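# Seat ribbon cable's loose end and close connector latch

## Task

Insert the flat cable's unattached end completely into the connector that is currently empty and close the latch on that connector, making sure the cable's opposite end stays locked in the other connector.

## Robot and tools

Robot: two arms, left_arm and right_arm, each a six-joint arm with a parallel two-finger gripper. In the scene frame the origin sits at table-top height midway between the nominal bases, +x points out over the table, +z up, and left_arm is on the +y side. Arm names do not match image sides. Calibrated bases: left_arm at (+0.010, +0.331, 0) m, quat_wxyz (+1.000, 0, 0, -0.011); right_arm at (0, -0.322, 0) m, quat_wxyz (+0.999, 0, 0, +0.032).

Frames: each arm's end_effector_position (m), end_effector_quat_wxyz, velocities, Hand target and wrist-camera pose are given in that arm's own base frame. Table and fixed cameras use the scene frame. Every offset you send is measured along the axes of that arm's current Hand target. The gripper's fingers point along its +z and open and close along its y. end_effector_position is the point between the pads, about 1 cm short of the fingertips. Printed poses can be a few cm off, more at long reach.

Row layout (shared by execute_actions and move): one flat list of 14 numbers, each in [-1, 1], always covering both arms: left_arm dx, dy, dz, rx, ry, rz, opening, then right_arm dx, dy, dz, rx, ry, rz, opening. dx..rz are an offset from the arm's Hand target as it stood when the action or move began; 1.0 equals 0.6 m of travel or 180 degrees of turn; rx, ry, rz form a single rotation vector. Rows are not chained: every row counts from that same start, but a new call starts from the new Hand target, so resending an offset moves further. Opening is absolute, not an offset: +1 fully open (0.094 m), -1 closed. A 0 in the opening slot means half open, so to keep a gripper as it is, resend its current commanded opening (see Tool commands). Sending six zeros re-requests the arm's current Hand target.

execute_actions(actions, cameras): actions is a list of actions; each action is up to 15 rows, one per 1/30 s step; a short action repeats its last row to fill 15 steps. Images come only when actions is empty or cameras names them. An empty list also reports the scene number and extra status.

move(target, speed, blend, opening_speed, grip_force, blocking, cameras): target is one 14-number row or a list of up to 15 rows, all offsets from the same starting Hand targets. Straight-line paths, all arms finishing together, minimum 0.5 s, capped at 10 s total. speed: m/s, 0.002 to 2.9, default 0.25 (turn rate up to twice that in rad/s), one value or one per target. blend: metres of corner rounding per waypoint; 0 stops at each. opening_speed: rate on the -1..+1 scale per second, at least 0.2; use it to close gently. grip_force: newtons per pad, 10 to 50, one value or one per arm; it persists; lower force closes slowly. blocking=false returns after about 0.5 s while the move continues. Paths do not avoid obstacles or the other arm. The result adds a move: line: done (within 10 mm and 2 degrees), off_target, moving, held, fault; limits=paced means the sent pose was clipped, limits=held means steps were withheld.

wait(seconds 0 to 10) lets the scene run with last commands held. stop brakes a running move. zoom_image(camera, region [x0, y0, x1, y1] in pixels, at most 504 by 504) enlarges a part of a camera's latest image. read_manual gives licence text only. finished_scene(scene) ends the scene irreversibly; call it only once the cable is fully seated, the latch closed, and the result holds with the robot released.

Cameras: cam_high, cam_low, cam_face, cam_latch, cam_slot, cam_left_wrist, cam_right_wrist, each 896x504. Use exactly these names; an unknown one invalidates the call.

Reading results: Hand target is the last commanded pose after clipping, and the base for the next offsets. Orientation commands are clipped to 40 degrees from the measured orientation each step. Friction and gravity can leave a gripper resting a few cm from the command without any contact; a fresh command (even zeros) asks again, or send the remaining distance as an offset. grip_measured is the measured opening on the -1..+1 scale; empty it reads slightly wide, and on a hard part it reads a little narrower than the part. To release, command an opening well above grip_measured. Joint velocities marked within noise means the arm is still. Joint torques include gravity, have per-unit offsets and noise; positive is toward larger joint angle; joints 1 to 3 wrap at ±28 N m.

Cautions: a blocked arm keeps pushing until commanded back past its gripper, and a target far beyond contact pushes hard; fast moves hit harder and overshoot. Keep the grippers, wrist cameras and fingers of the two arms apart; never close one gripper on the other, and avoid any arm-to-arm press. Do not strike fixed or heavy items, slam the connectors, drop or release a moving part, or let anything leave the table. Avoid strain on the wrist-camera cables. Route paths around an arm's own base rather than near it. Holding loads, stretched poses or pushing at unreachable targets heat motors: MOTOR HOT appears at 75 °C, at 90 °C the arm folds and idles, at 100 °C it collapses. Time passes while you compose replies, with the robot holding its last command.

Each tool is called after "Emit:" as a command line: name --argument value for each argument, lists and objects as JSON in quotes; but a table of rows of numbers goes row by row, as --pt "numbers of a row", without its own name.

## Session

Emit:
execute_actions --actions '[]'

Scene clock: 0.00 s.
left_arm: end_effector_position=(+0.2237, -0.0945, +0.3098) grip_measured=+1.000 end_effector_quat_wxyz=(+0.406, +0.030, +0.894, -0.186) | right_arm: end_effector_position=(+0.2134, +0.0737, +0.3977) grip_measured=+1.000 end_effector_quat_wxyz=(+0.566, +0.129, +0.808, +0.094)
Joint positions: left_arm=[-0.317 0.821 1.214 -1.043 0.118 -0.308 0.094] | right_arm=[1.016 0.866 1.415 -1.147 0.921 0.82 0.094]
Joint velocities: within noise
Joint torques (N m): no reading
Heat: left arm: 30 °C; right arm: 32 °C.
Hand target: left_arm +0.2235, -0.0945, +0.3167; +0.415, +0.032, +0.889, -0.189 | right_arm +0.2128, +0.0706, +0.4016; +0.571, +0.133, +0.805, +0.094
Tool commands: left_gripper/opening=+1.0 right_gripper/opening=+1.0

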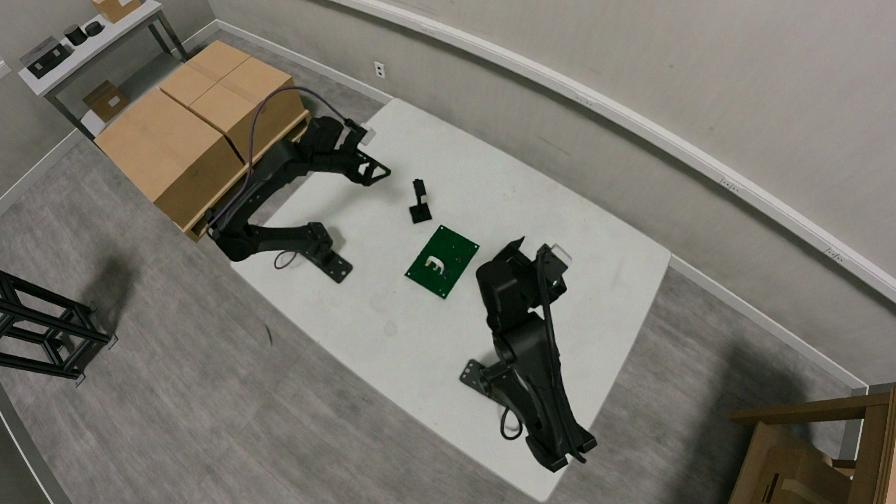

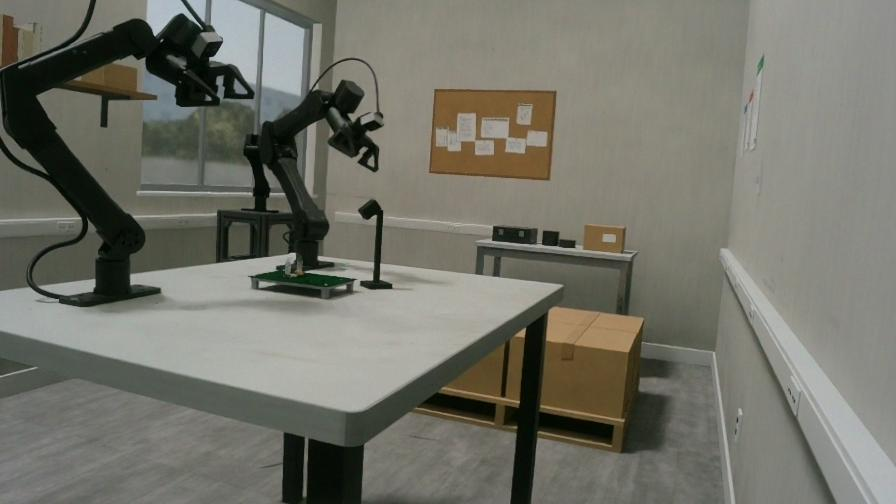

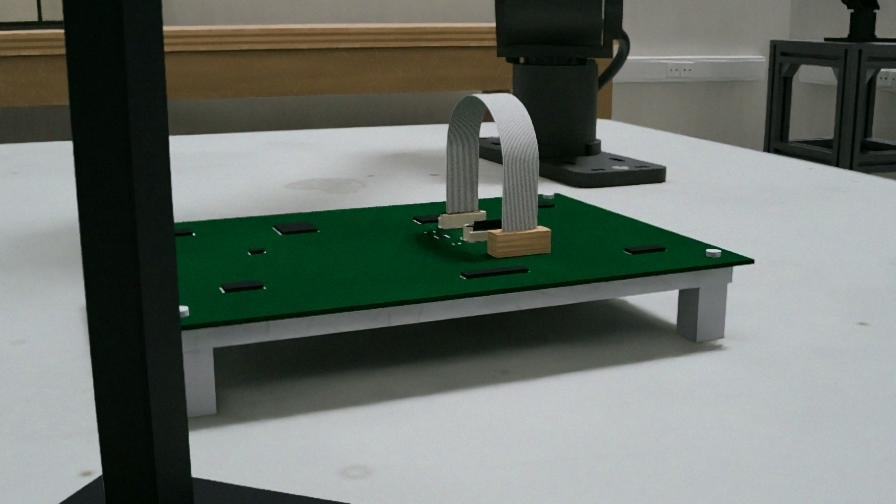

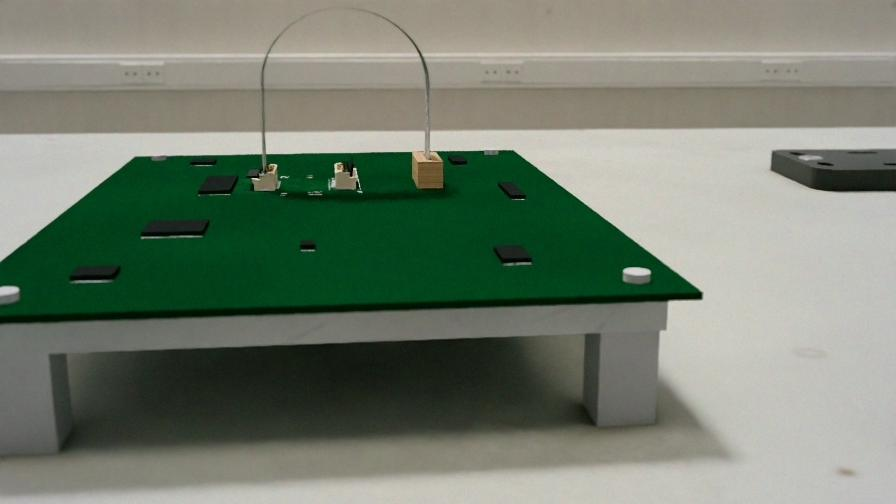

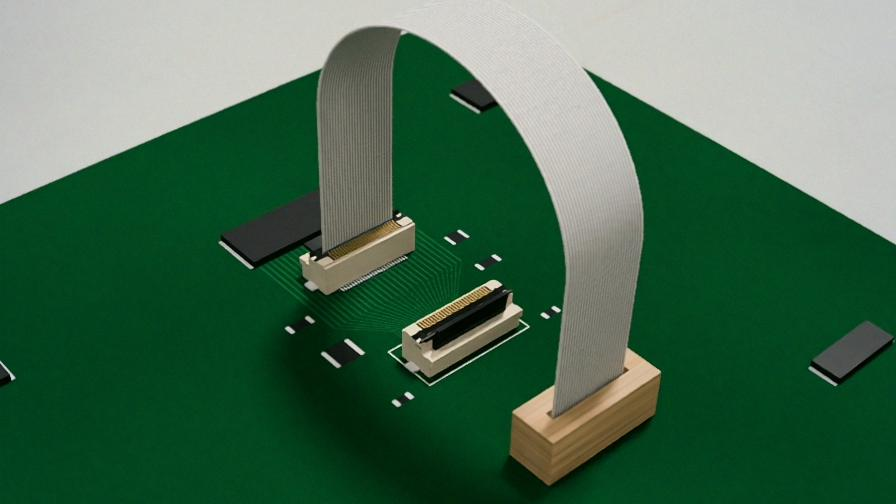

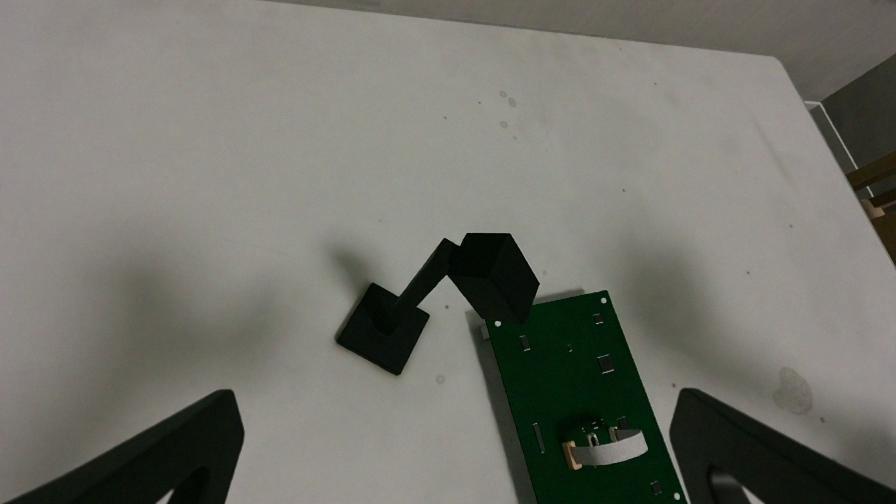

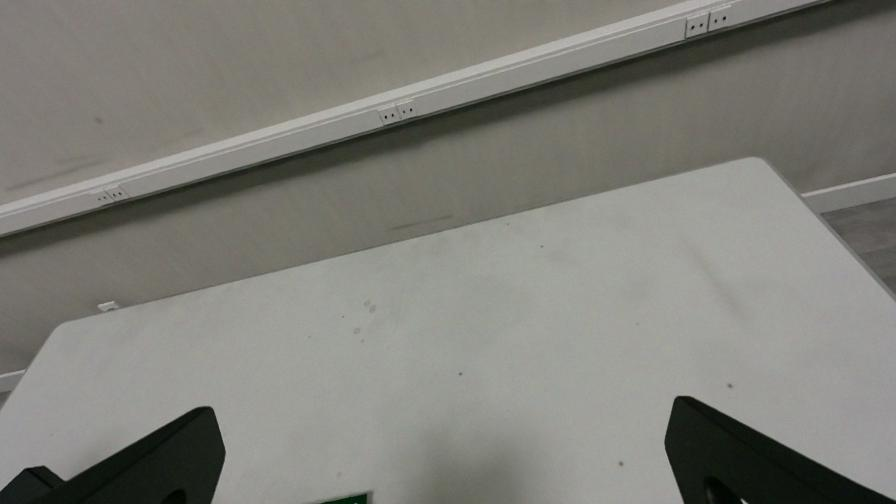

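Emit:
zoom_image --camera "cam_slot" --region '[290, 190, 542, 400]'

Emit:
zoom_image --camera "cam_latch" --region '[220, 130, 472, 210]'

Emit:
zoom_image --camera "cam_face" --region '[400, 90, 580, 290]'

Emit:
zoom_image --camera "cam_high" --region '[390, 210, 500, 310]'

Emit:
zoom_image --camera "cam_left_wrist" --region '[450, 280, 700, 504]'

Scaled by 2.000 from the camera's 896x504 image, which has a finer 1280x720 frame.

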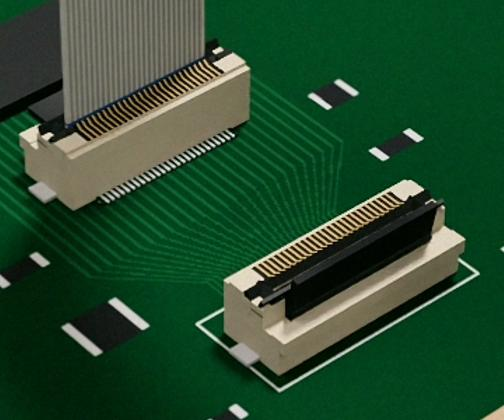

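Scaled by 2.000 from the camera's 896x504 image, which has a finer 1280x720 frame.

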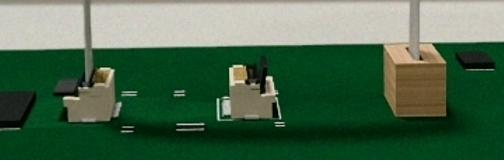

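Scaled by 2.520 from the camera's 896x504 image, which has a finer 1280x720 frame.

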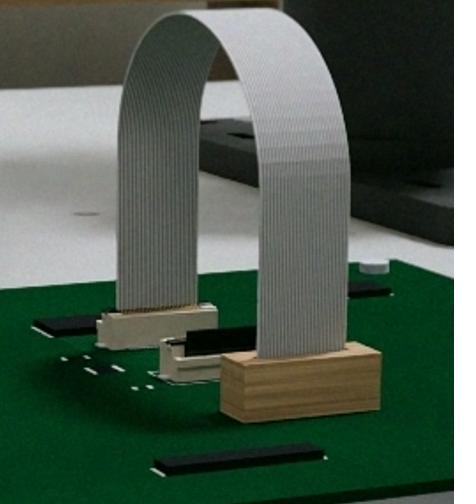

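Scaled by 4.582 from the camera's 896x504 image, which has a finer 1280x720 frame.

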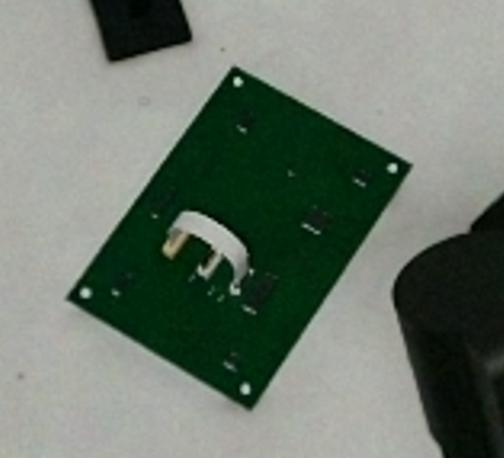

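Scaled by 2.016 from the camera's 896x504 image, which has a finer 1280x720 frame.

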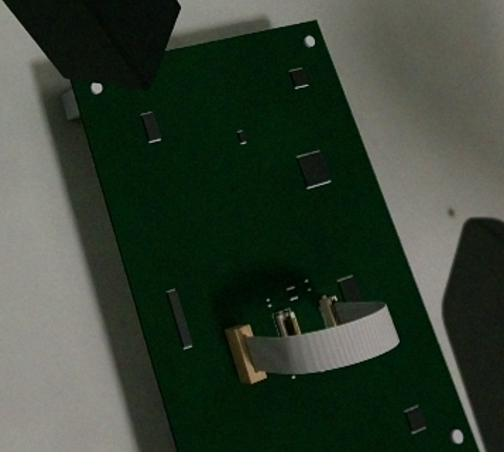

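Emit:
move --target '[0,0,0,0,0,0,1, 0.5383,0.2803,0.0213,0.0402,0.1377,-0.0911,1]' --speed 0.3 --cameras '["cam_high","cam_left_wrist","cam_right_wrist"]'

Scene clock: 37.47 s.
left_arm: end_effector_position=(+0.2237, -0.0945, +0.3098) grip_measured=+1.000 end_effector_quat_wxyz=(+0.406, +0.030, +0.894, -0.186) | right_arm: end_effector_position=(+0.1397, +0.3264, +0.1516) grip_measured=+1.000 end_effector_quat_wxyz=(+0.374, +0.020, +0.927, -0.029)
Joint positions: left_arm=[-0.317 0.821 1.214 -1.043 0.118 -0.308 0.094] | right_arm=[1.523 1.846 1.522 -1.297 0.767 1.587 0.094]
Joint torques (N m): left_arm=[-0.03 -0.18 8.21 1.59 -0.02 0.01] | right_arm=[0.28 -7.58 6.3 0.2 0.53 0.11]
Heat: left arm: 33 °C; right arm: 32 °C.
Hand target: left_arm +0.2235, -0.0945, +0.3167; +0.415, +0.032, +0.889, -0.189 | right_arm +0.1417, +0.3340, +0.1600; +0.383, +0.030, +0.923, -0.011
Off the commanded pose: left_arm 0.007 m, 1 deg | right_arm 0.011 m, 3 deg.
move: off_target (right_arm)
Images, in order (width x height): cam_high 896x504, cam_left_wrist 896x504, cam_right_wrist 896x504.

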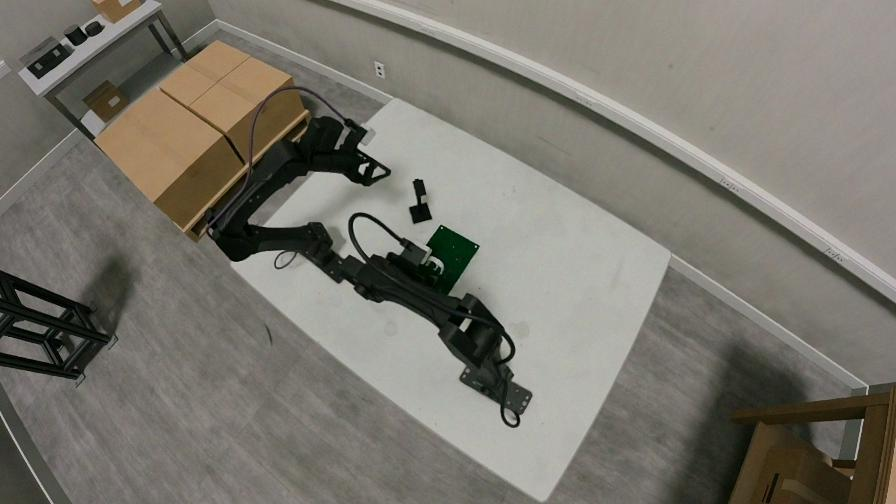

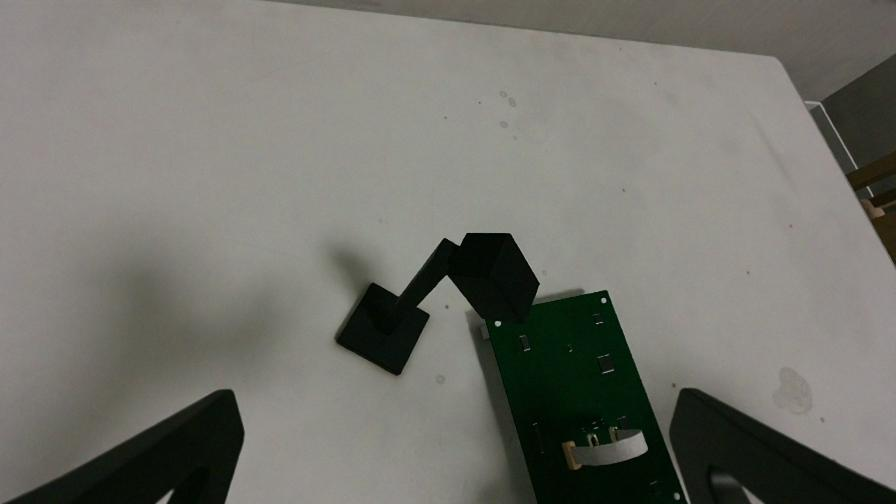

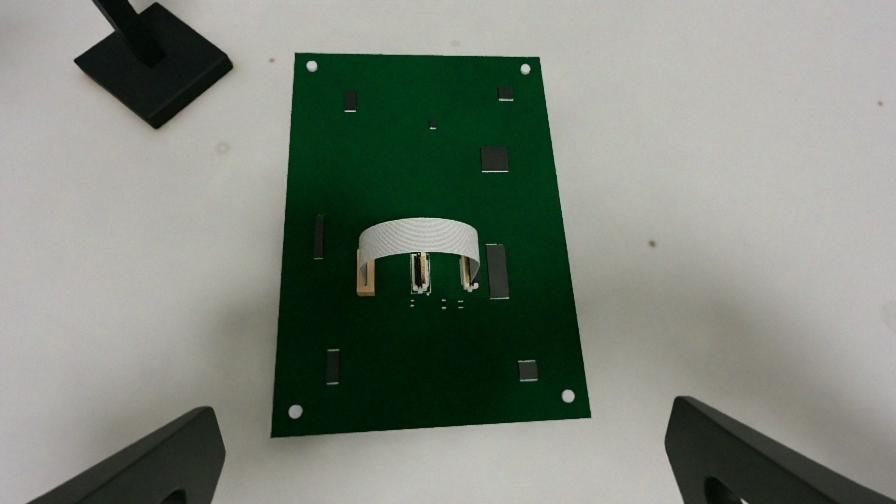

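Emit:
zoom_image --camera "cam_right_wrist" --region '[340, 200, 520, 310]'

Emit:
zoom_image --camera "cam_right_wrist" --region '[400, 240, 500, 300]'

Scaled by 2.800 from the camera's 896x504 image, which has a finer 1280x720 frame.

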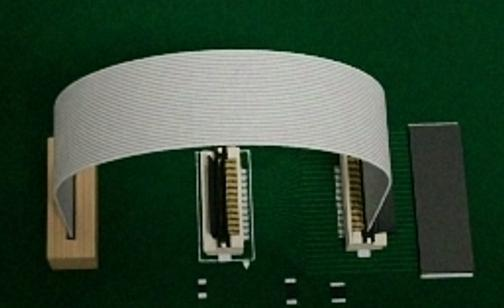

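Scaled by 5.040 from the camera's 896x504 image, which has a finer 1280x720 frame.

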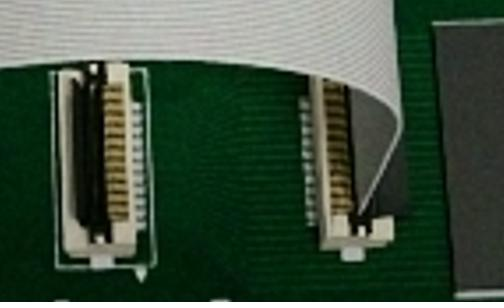

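Emit:
move --target '[0,0,0,0,0,0,1, 0.1053,0.0510,0.1153,-0.0171,-0.1002,0.0027,-0.4]' --speed 0.2 --cameras '["cam_latch","cam_face","cam_right_wrist"]'

Scene clock: 60.40 s.
left_arm: end_effector_position=(+0.2237, -0.0945, +0.3098) grip_measured=+1.000 end_effector_quat_wxyz=(+0.406, +0.030, +0.894, -0.186) | right_arm: end_effector_position=(+0.1461, +0.3616, +0.0624) grip_measured=-0.398 end_effector_quat_wxyz=(+0.506, +0.019, +0.862, +0.000)
Joint positions: left_arm=[-0.317 0.821 1.214 -1.043 0.118 -0.308 0.094] | right_arm=[1.599 2.1 1.335 -0.894 1.059 1.694 0.028]
Joint torques (N m): left_arm=[-0.02 -0.32 8.38 1.58 0 0.01] | right_arm=[0.4 -8.55 3.37 0.25 0.81 0.09]
Heat: left arm: 34 °C; right arm: 33 °C.
Hand target: left_arm +0.2235, -0.0945, +0.3167; +0.415, +0.032, +0.889, -0.189 | right_arm +0.1481, +0.3645, +0.0665; +0.524, +0.022, +0.851, +0.011
Off the commanded pose: left_arm 0.007 m, 1 deg | right_arm 0.005 m, 3 deg.
move: off_target (right_arm)
Images, in order (width x height): cam_face 896x504, cam_latch 896x504, cam_right_wrist 896x504.

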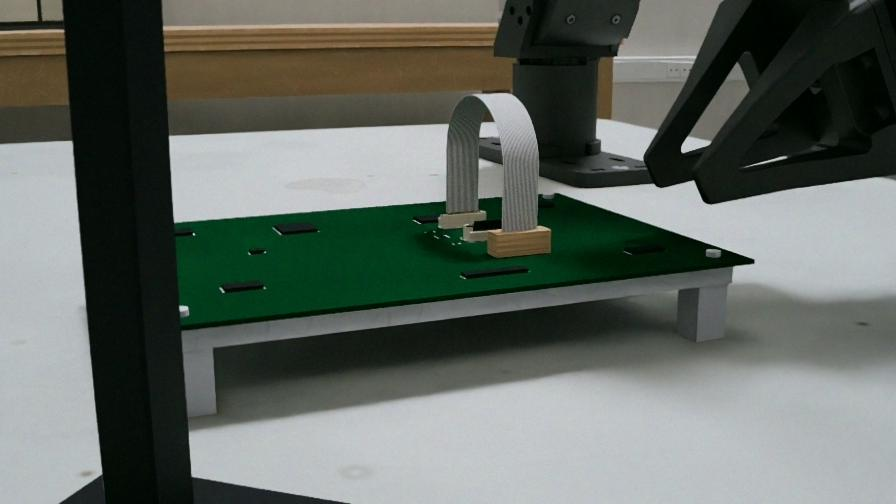

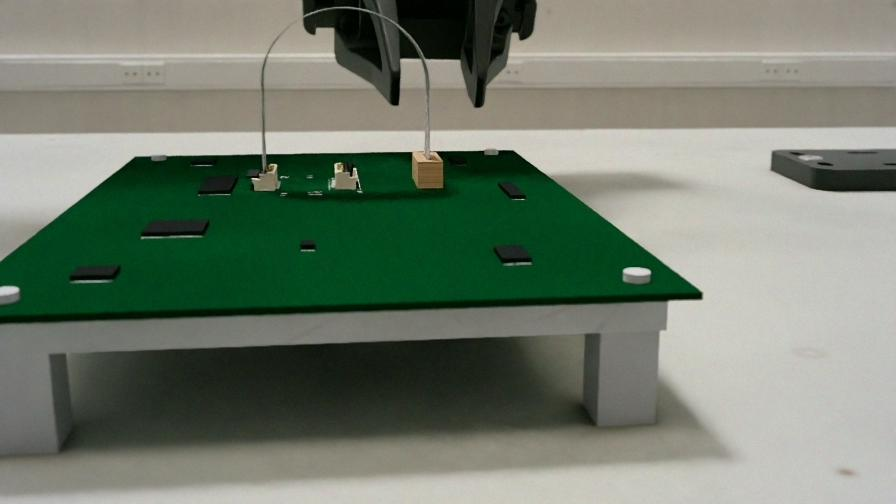

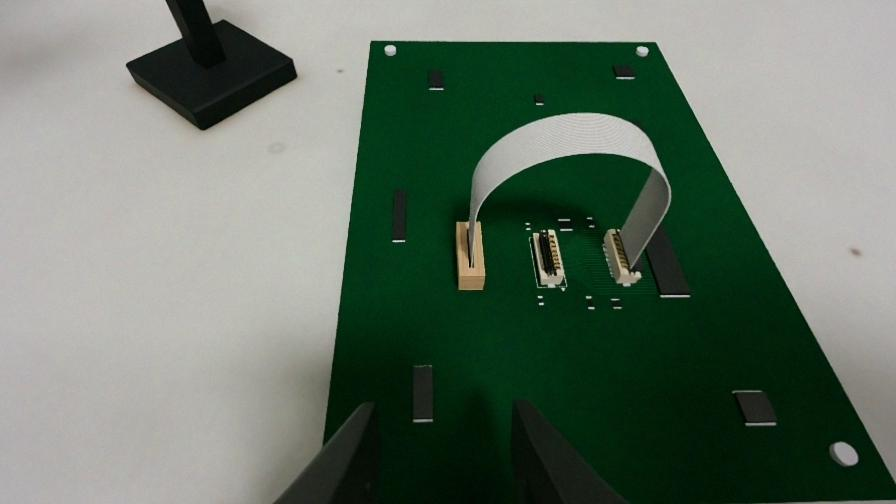

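Emit:
zoom_image --camera "cam_right_wrist" --region '[440, 190, 690, 310]'

Emit:
zoom_image --camera "cam_right_wrist" --region '[590, 210, 670, 300]'

Emit:
zoom_image --camera "cam_latch" --region '[240, 150, 380, 200]'

Scaled by 2.016 from the camera's 896x504 image, which has a finer 1280x720 frame.

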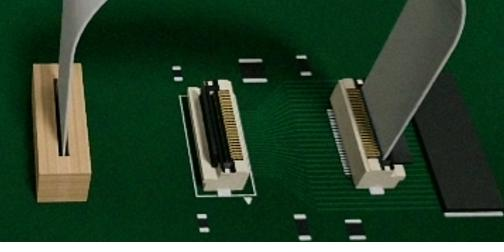

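Scaled by 5.600 from the camera's 896x504 image, which has a finer 1280x720 frame.

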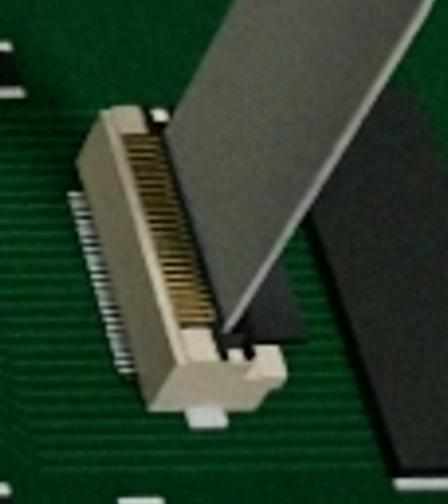

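Scaled by 3.600 from the camera's 896x504 image, which has a finer 1280x720 frame.

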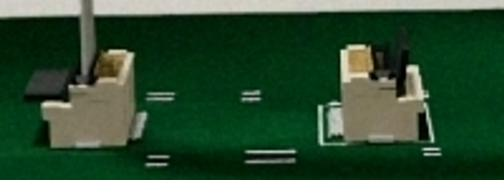

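Emit:
move --target '[0,0,0,0,0,0,1, -0.0277,-0.0138,0.0643,0,0,0,-0.4]' --speed 0.12 --cameras '["cam_latch","cam_face","cam_right_wrist"]'

Emit:
zoom_image --camera "cam_right_wrist" --region '[340, 220, 592, 420]'

Emit:
zoom_image --camera "cam_latch" --region '[240, 0, 500, 210]'

Scene clock: 78.00 s.
left_arm: end_effector_position=(+0.2237, -0.0945, +0.3098) grip_measured=+1.000 end_effector_quat_wxyz=(+0.406, +0.030, +0.894, -0.186) | right_arm: end_effector_position=(+0.1870, +0.3515, +0.0465) grip_measured=-0.398 end_effector_quat_wxyz=(+0.512, +0.005, +0.859, -0.014)
Joint positions: left_arm=[-0.317 0.821 1.214 -1.043 0.118 -0.308 0.094] | right_arm=[1.488 2.073 1.207 -0.612 1.073 1.445 0.028]
Joint torques (N m): left_arm=[0.01 -0.25 8.23 1.57 -0.03 0.04] | right_arm=[-0.1 -11.7 3.22 0.53 0.67 0.04]
Heat: left arm: 35 °C; right arm: 33 °C.
Hand target: left_arm +0.2235, -0.0945, +0.3167; +0.415, +0.032, +0.889, -0.189 | right_arm +0.1899, +0.3552, +0.0636; +0.524, +0.022, +0.851, +0.010
Off the commanded pose: left_arm 0.007 m, 1 deg | right_arm 0.018 m, 4 deg.
move: off_target (right_arm)
Images, in order (width x height): cam_face 896x504, cam_latch 896x504, cam_right_wrist 896x504.

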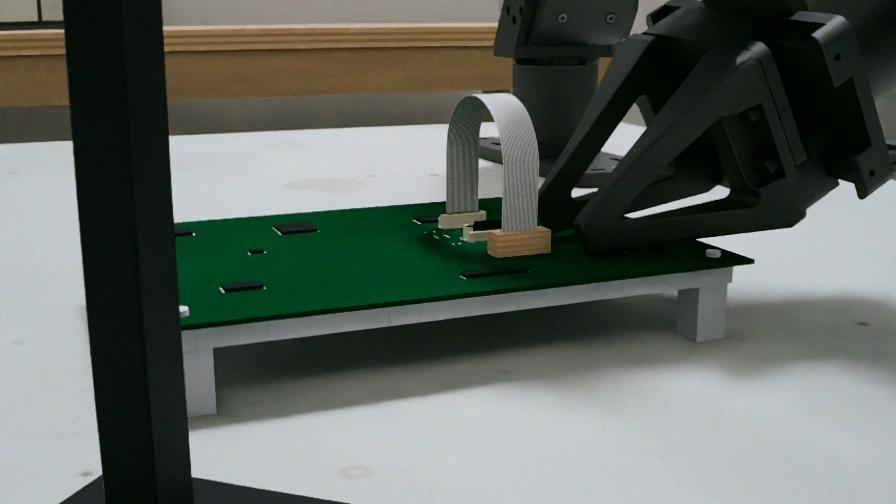

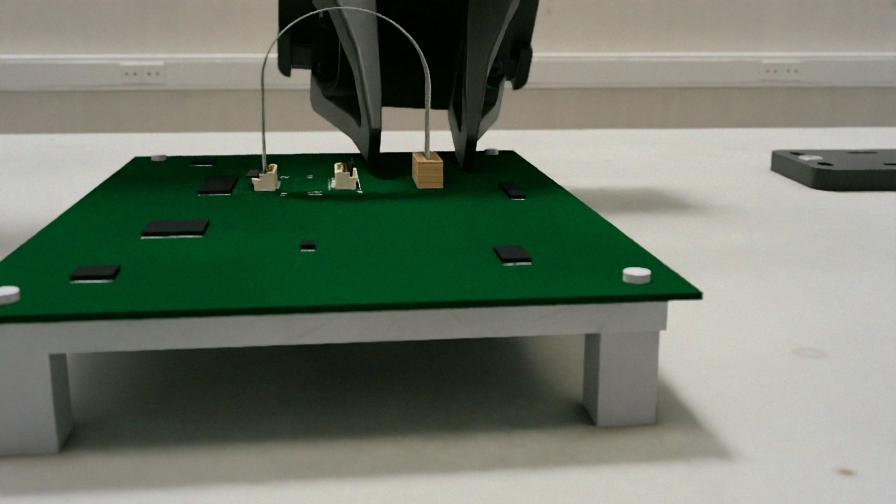

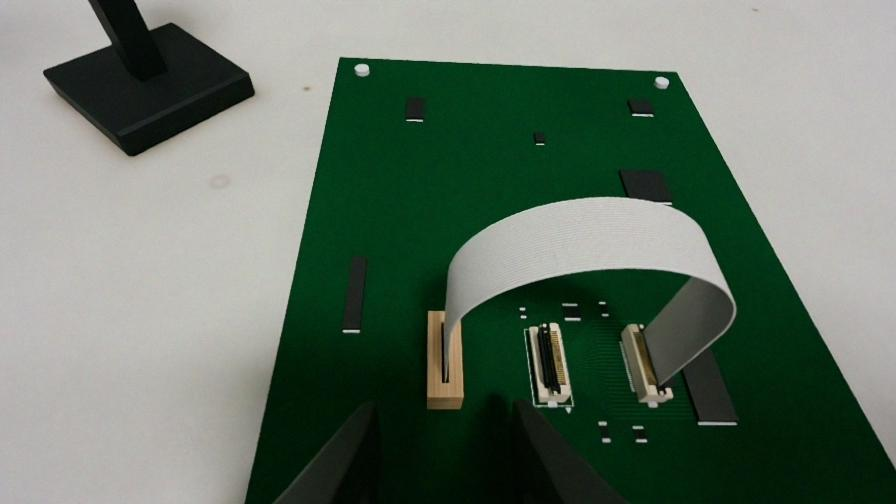

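Scaled by 2.000 from the camera's 896x504 image, which has a finer 1280x720 frame.

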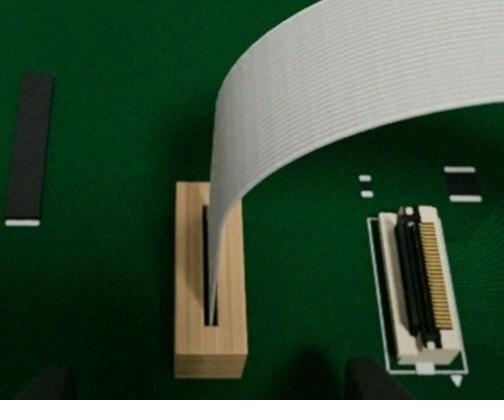

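Scaled by 1.938 from the camera's 896x504 image, which has a finer 1280x720 frame.

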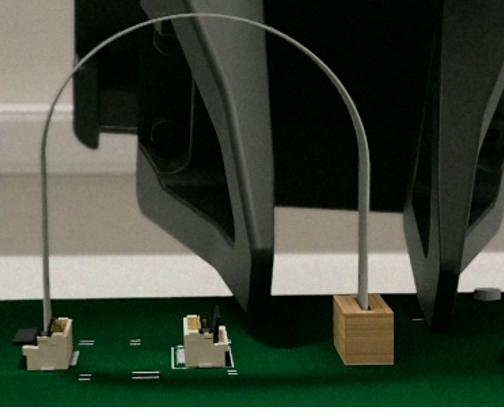

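Emit:
move --target '[0,0,0,0,0,0,1, -0.0193,0.0025,-0.0097,-0.0034,-0.0022,0.0051,-0.4]' --speed 0.1 --cameras '["cam_latch"]'

Emit:
zoom_image --camera "cam_latch" --region '[240, 0, 500, 210]'

Scene clock: 82.70 s.
left_arm: end_effector_position=(+0.2237, -0.0945, +0.3098) grip_measured=+1.000 end_effector_quat_wxyz=(+0.406, +0.030, +0.894, -0.186) | right_arm: end_effector_position=(+0.1871, +0.3538, +0.0581) grip_measured=-0.398 end_effector_quat_wxyz=(+0.513, +0.011, +0.859, -0.001)
Joint positions: left_arm=[-0.317 0.821 1.214 -1.043 0.118 -0.308 0.094] | right_arm=[1.488 2.039 1.207 -0.612 1.072 1.439 0.028]
Joint torques (N m): left_arm=[0.01 -0.2 8.24 1.59 -0.03 0.03] | right_arm=[0.01 -11.41 3.7 0.48 0.73 0.04]
Heat: left arm: 35 °C; right arm: 34 °C.
Hand target: left_arm +0.2235, -0.0945, +0.3167; +0.415, +0.032, +0.889, -0.189 | right_arm +0.1899, +0.3561, +0.0766; +0.527, +0.026, +0.849, +0.019
Off the commanded pose: left_arm 0.007 m, 1 deg | right_arm 0.019 m, 3 deg.
move: off_target (right_arm)
Images, in order (width x height): cam_latch 896x504.

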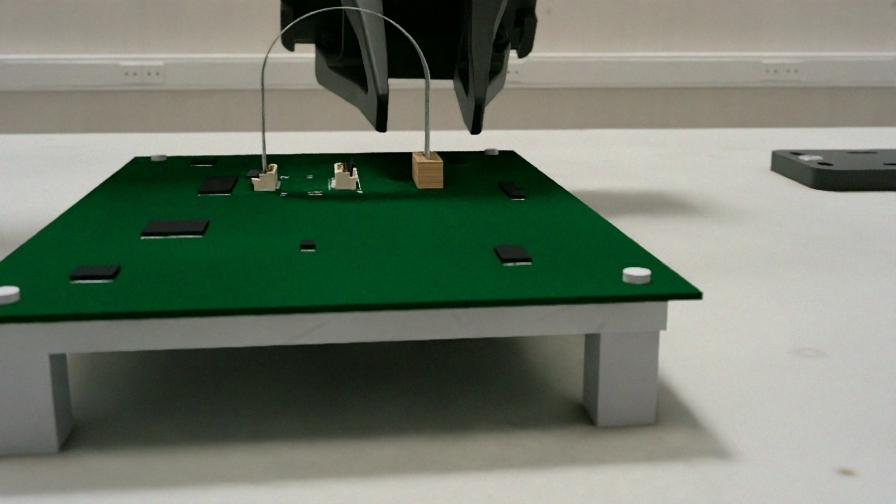

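Scaled by 1.938 from the camera's 896x504 image, which has a finer 1280x720 frame.

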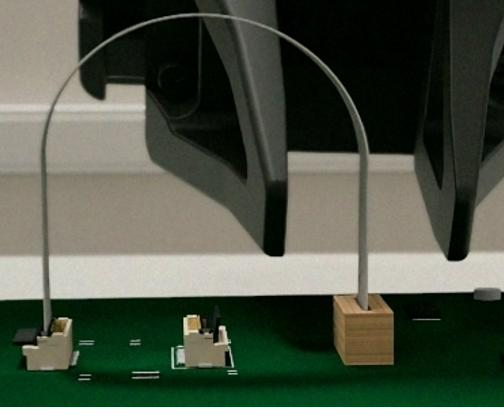

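Emit:
move --target '[0,0,0,0,0,0,1, -0.0177,0.0005,0.0283,0,0,0,-0.4]' --speed 0.08 --cameras '["cam_latch","cam_face","cam_right_wrist"]'

Emit:
zoom_image --camera "cam_latch" --region '[240, 0, 500, 210]'

Emit:
zoom_image --camera "cam_face" --region '[400, 60, 652, 280]'

Scene clock: 85.67 s.
left_arm: end_effector_position=(+0.2237, -0.0945, +0.3098) grip_measured=+1.000 end_effector_quat_wxyz=(+0.406, +0.030, +0.894, -0.186) | right_arm: end_effector_position=(+0.2060, +0.3537, +0.0602) grip_measured=-0.398 end_effector_quat_wxyz=(+0.513, +0.006, +0.858, -0.004)
Joint positions: left_arm=[-0.317 0.821 1.214 -1.043 0.118 -0.308 0.094] | right_arm=[1.437 2.024 1.186 -0.514 1.065 1.322 0.028]
Joint torques (N m): left_arm=[0.27 -0.14 8.42 1.6 0.01 0] | right_arm=[-0.32 -11.59 3.49 0.73 0.67 0.05]
Heat: left arm: 35 °C; right arm: 35 °C.
Hand target: left_arm +0.2235, -0.0945, +0.3167; +0.415, +0.032, +0.889, -0.189 | right_arm +0.2098, +0.3558, +0.0785; +0.527, +0.026, +0.849, +0.019
Off the commanded pose: left_arm 0.007 m, 1 deg | right_arm 0.019 m, 4 deg.
move: off_target (right_arm)
Images, in order (width x height): cam_face 896x504, cam_latch 896x504, cam_right_wrist 896x504.

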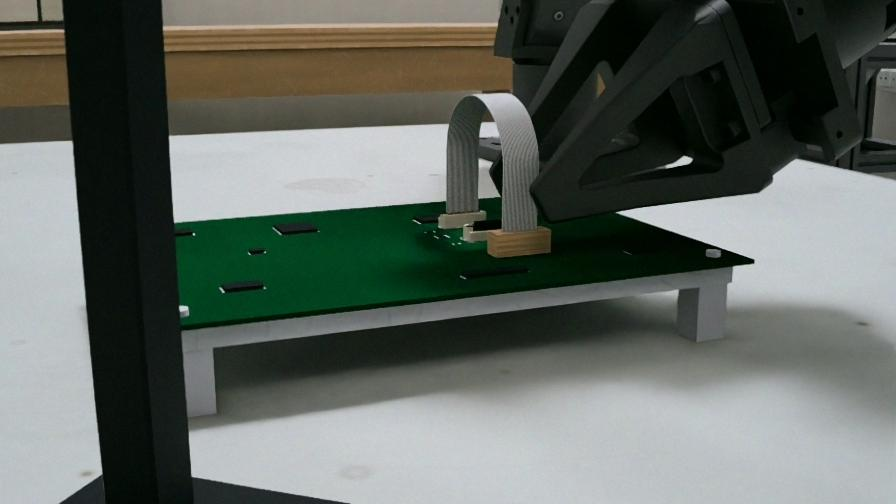

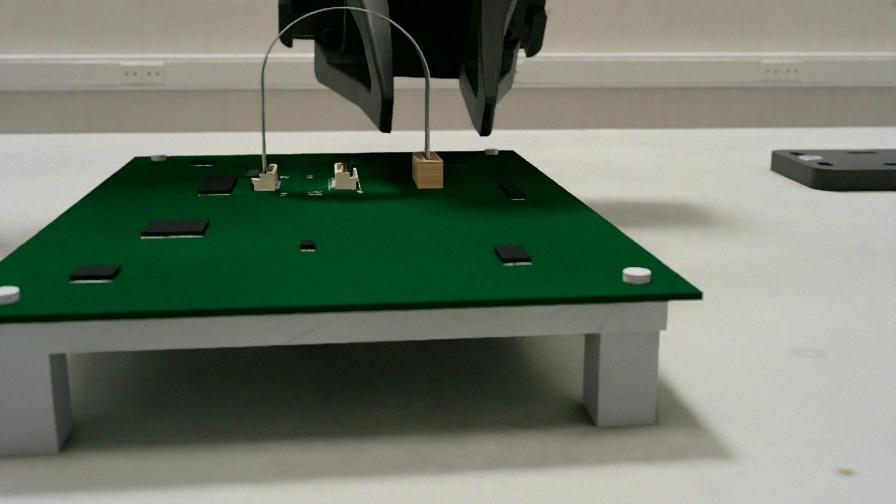

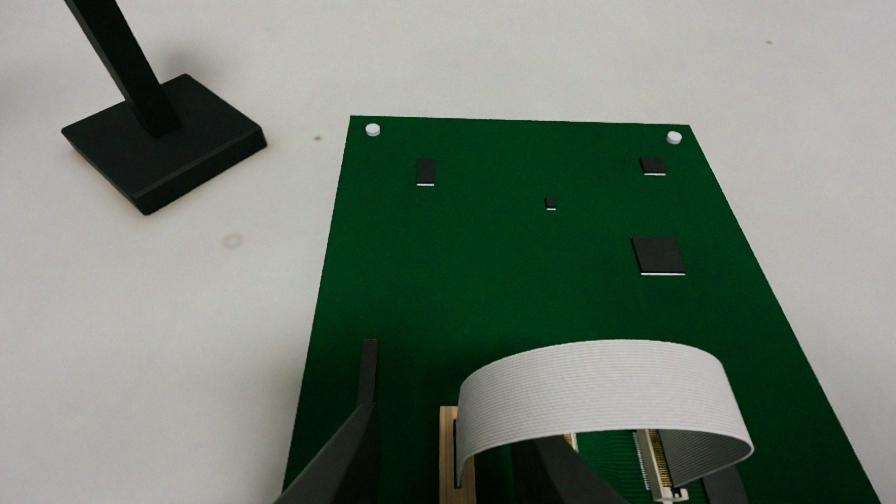

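Scaled by 1.938 from the camera's 896x504 image, which has a finer 1280x720 frame.

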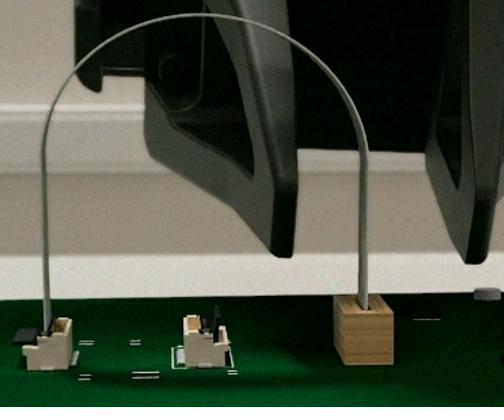

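Scaled by 2.000 from the camera's 896x504 image, which has a finer 1280x720 frame.

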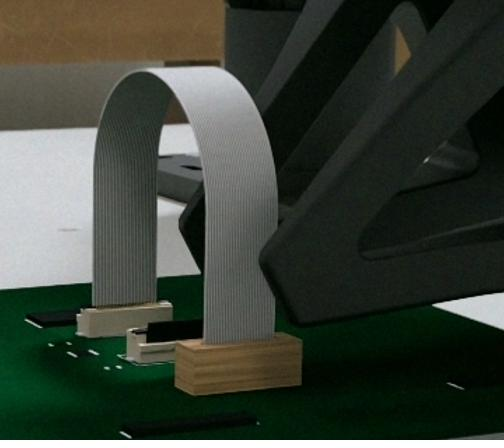

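Emit:
move --target '[0,0,0,0,0,0,1, -0.0030,-0.0042,0.0055,0,0,0,-0.4]' --speed 0.05 --cameras '["cam_latch","cam_face"]'

Emit:
zoom_image --camera "cam_latch" --region '[240, 0, 500, 210]'

Emit:
zoom_image --camera "cam_face" --region '[400, 60, 652, 280]'

Scene clock: 89.47 s.
left_arm: end_effector_position=(+0.2237, -0.0945, +0.3098) grip_measured=+1.000 end_effector_quat_wxyz=(+0.406, +0.030, +0.894, -0.186) | right_arm: end_effector_position=(+0.2085, +0.3518, +0.0602) grip_measured=-0.398 end_effector_quat_wxyz=(+0.513, +0.005, +0.858, -0.003)
Joint positions: left_arm=[-0.317 0.821 1.214 -1.043 0.118 -0.308 0.094] | right_arm=[1.429 2.013 1.168 -0.487 1.062 1.298 0.028]
Joint torques (N m): left_arm=[-0.05 -0.13 8.29 1.58 -0.02 0.05] | right_arm=[-0.55 -11.52 3.51 0.75 0.67 0.04]
Heat: left arm: 35 °C; right arm: 35 °C.
Hand target: left_arm +0.2235, -0.0945, +0.3167; +0.415, +0.032, +0.889, -0.189 | right_arm +0.2135, +0.3533, +0.0786; +0.527, +0.026, +0.849, +0.019
Off the commanded pose: left_arm 0.007 m, 1 deg | right_arm 0.019 m, 4 deg.
move: off_target (right_arm)
Images, in order (width x height): cam_face 896x504, cam_latch 896x504.

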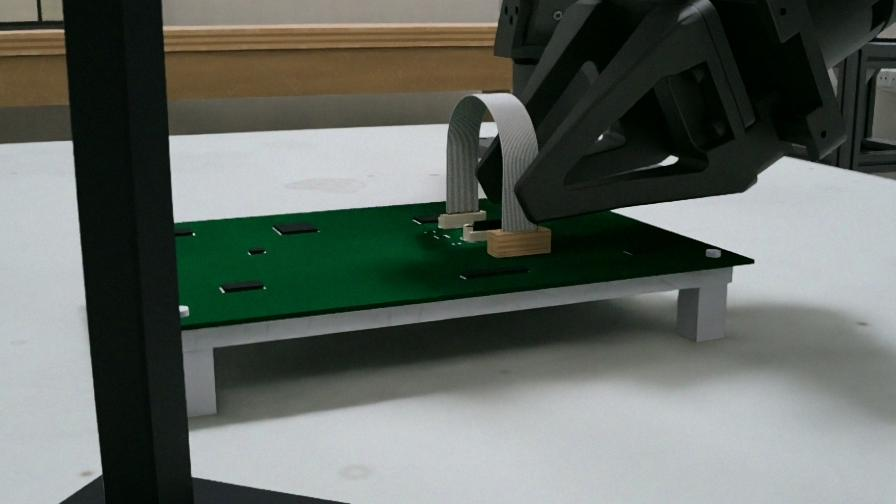

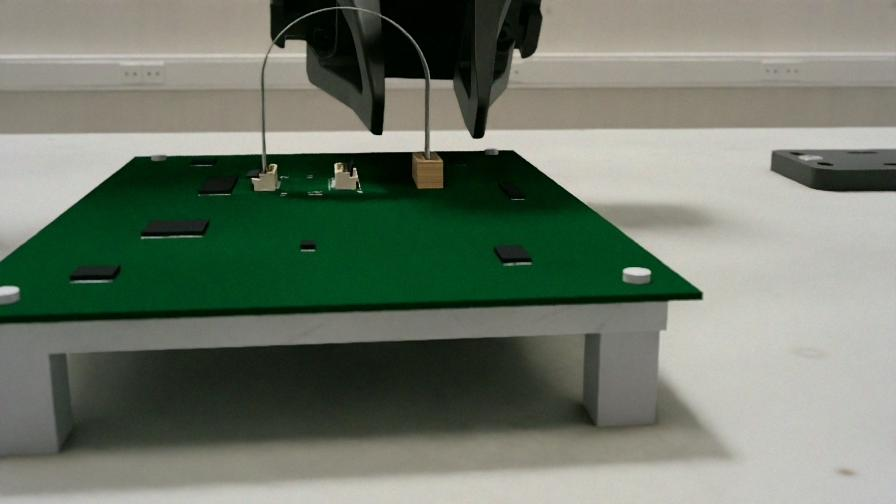

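Scaled by 1.938 from the camera's 896x504 image, which has a finer 1280x720 frame.

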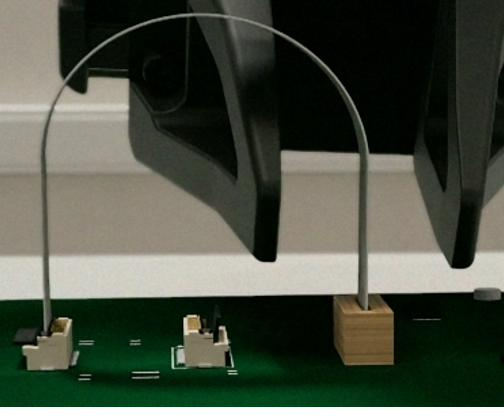

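Scaled by 2.000 from the camera's 896x504 image, which has a finer 1280x720 frame.

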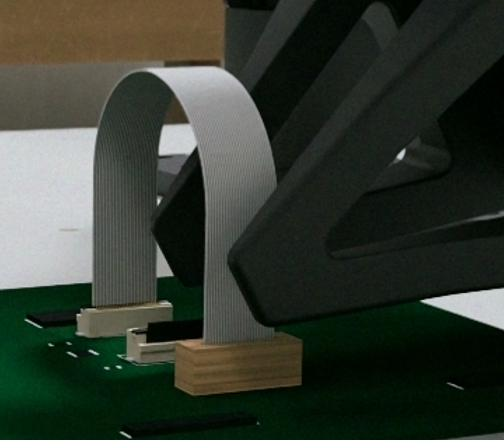

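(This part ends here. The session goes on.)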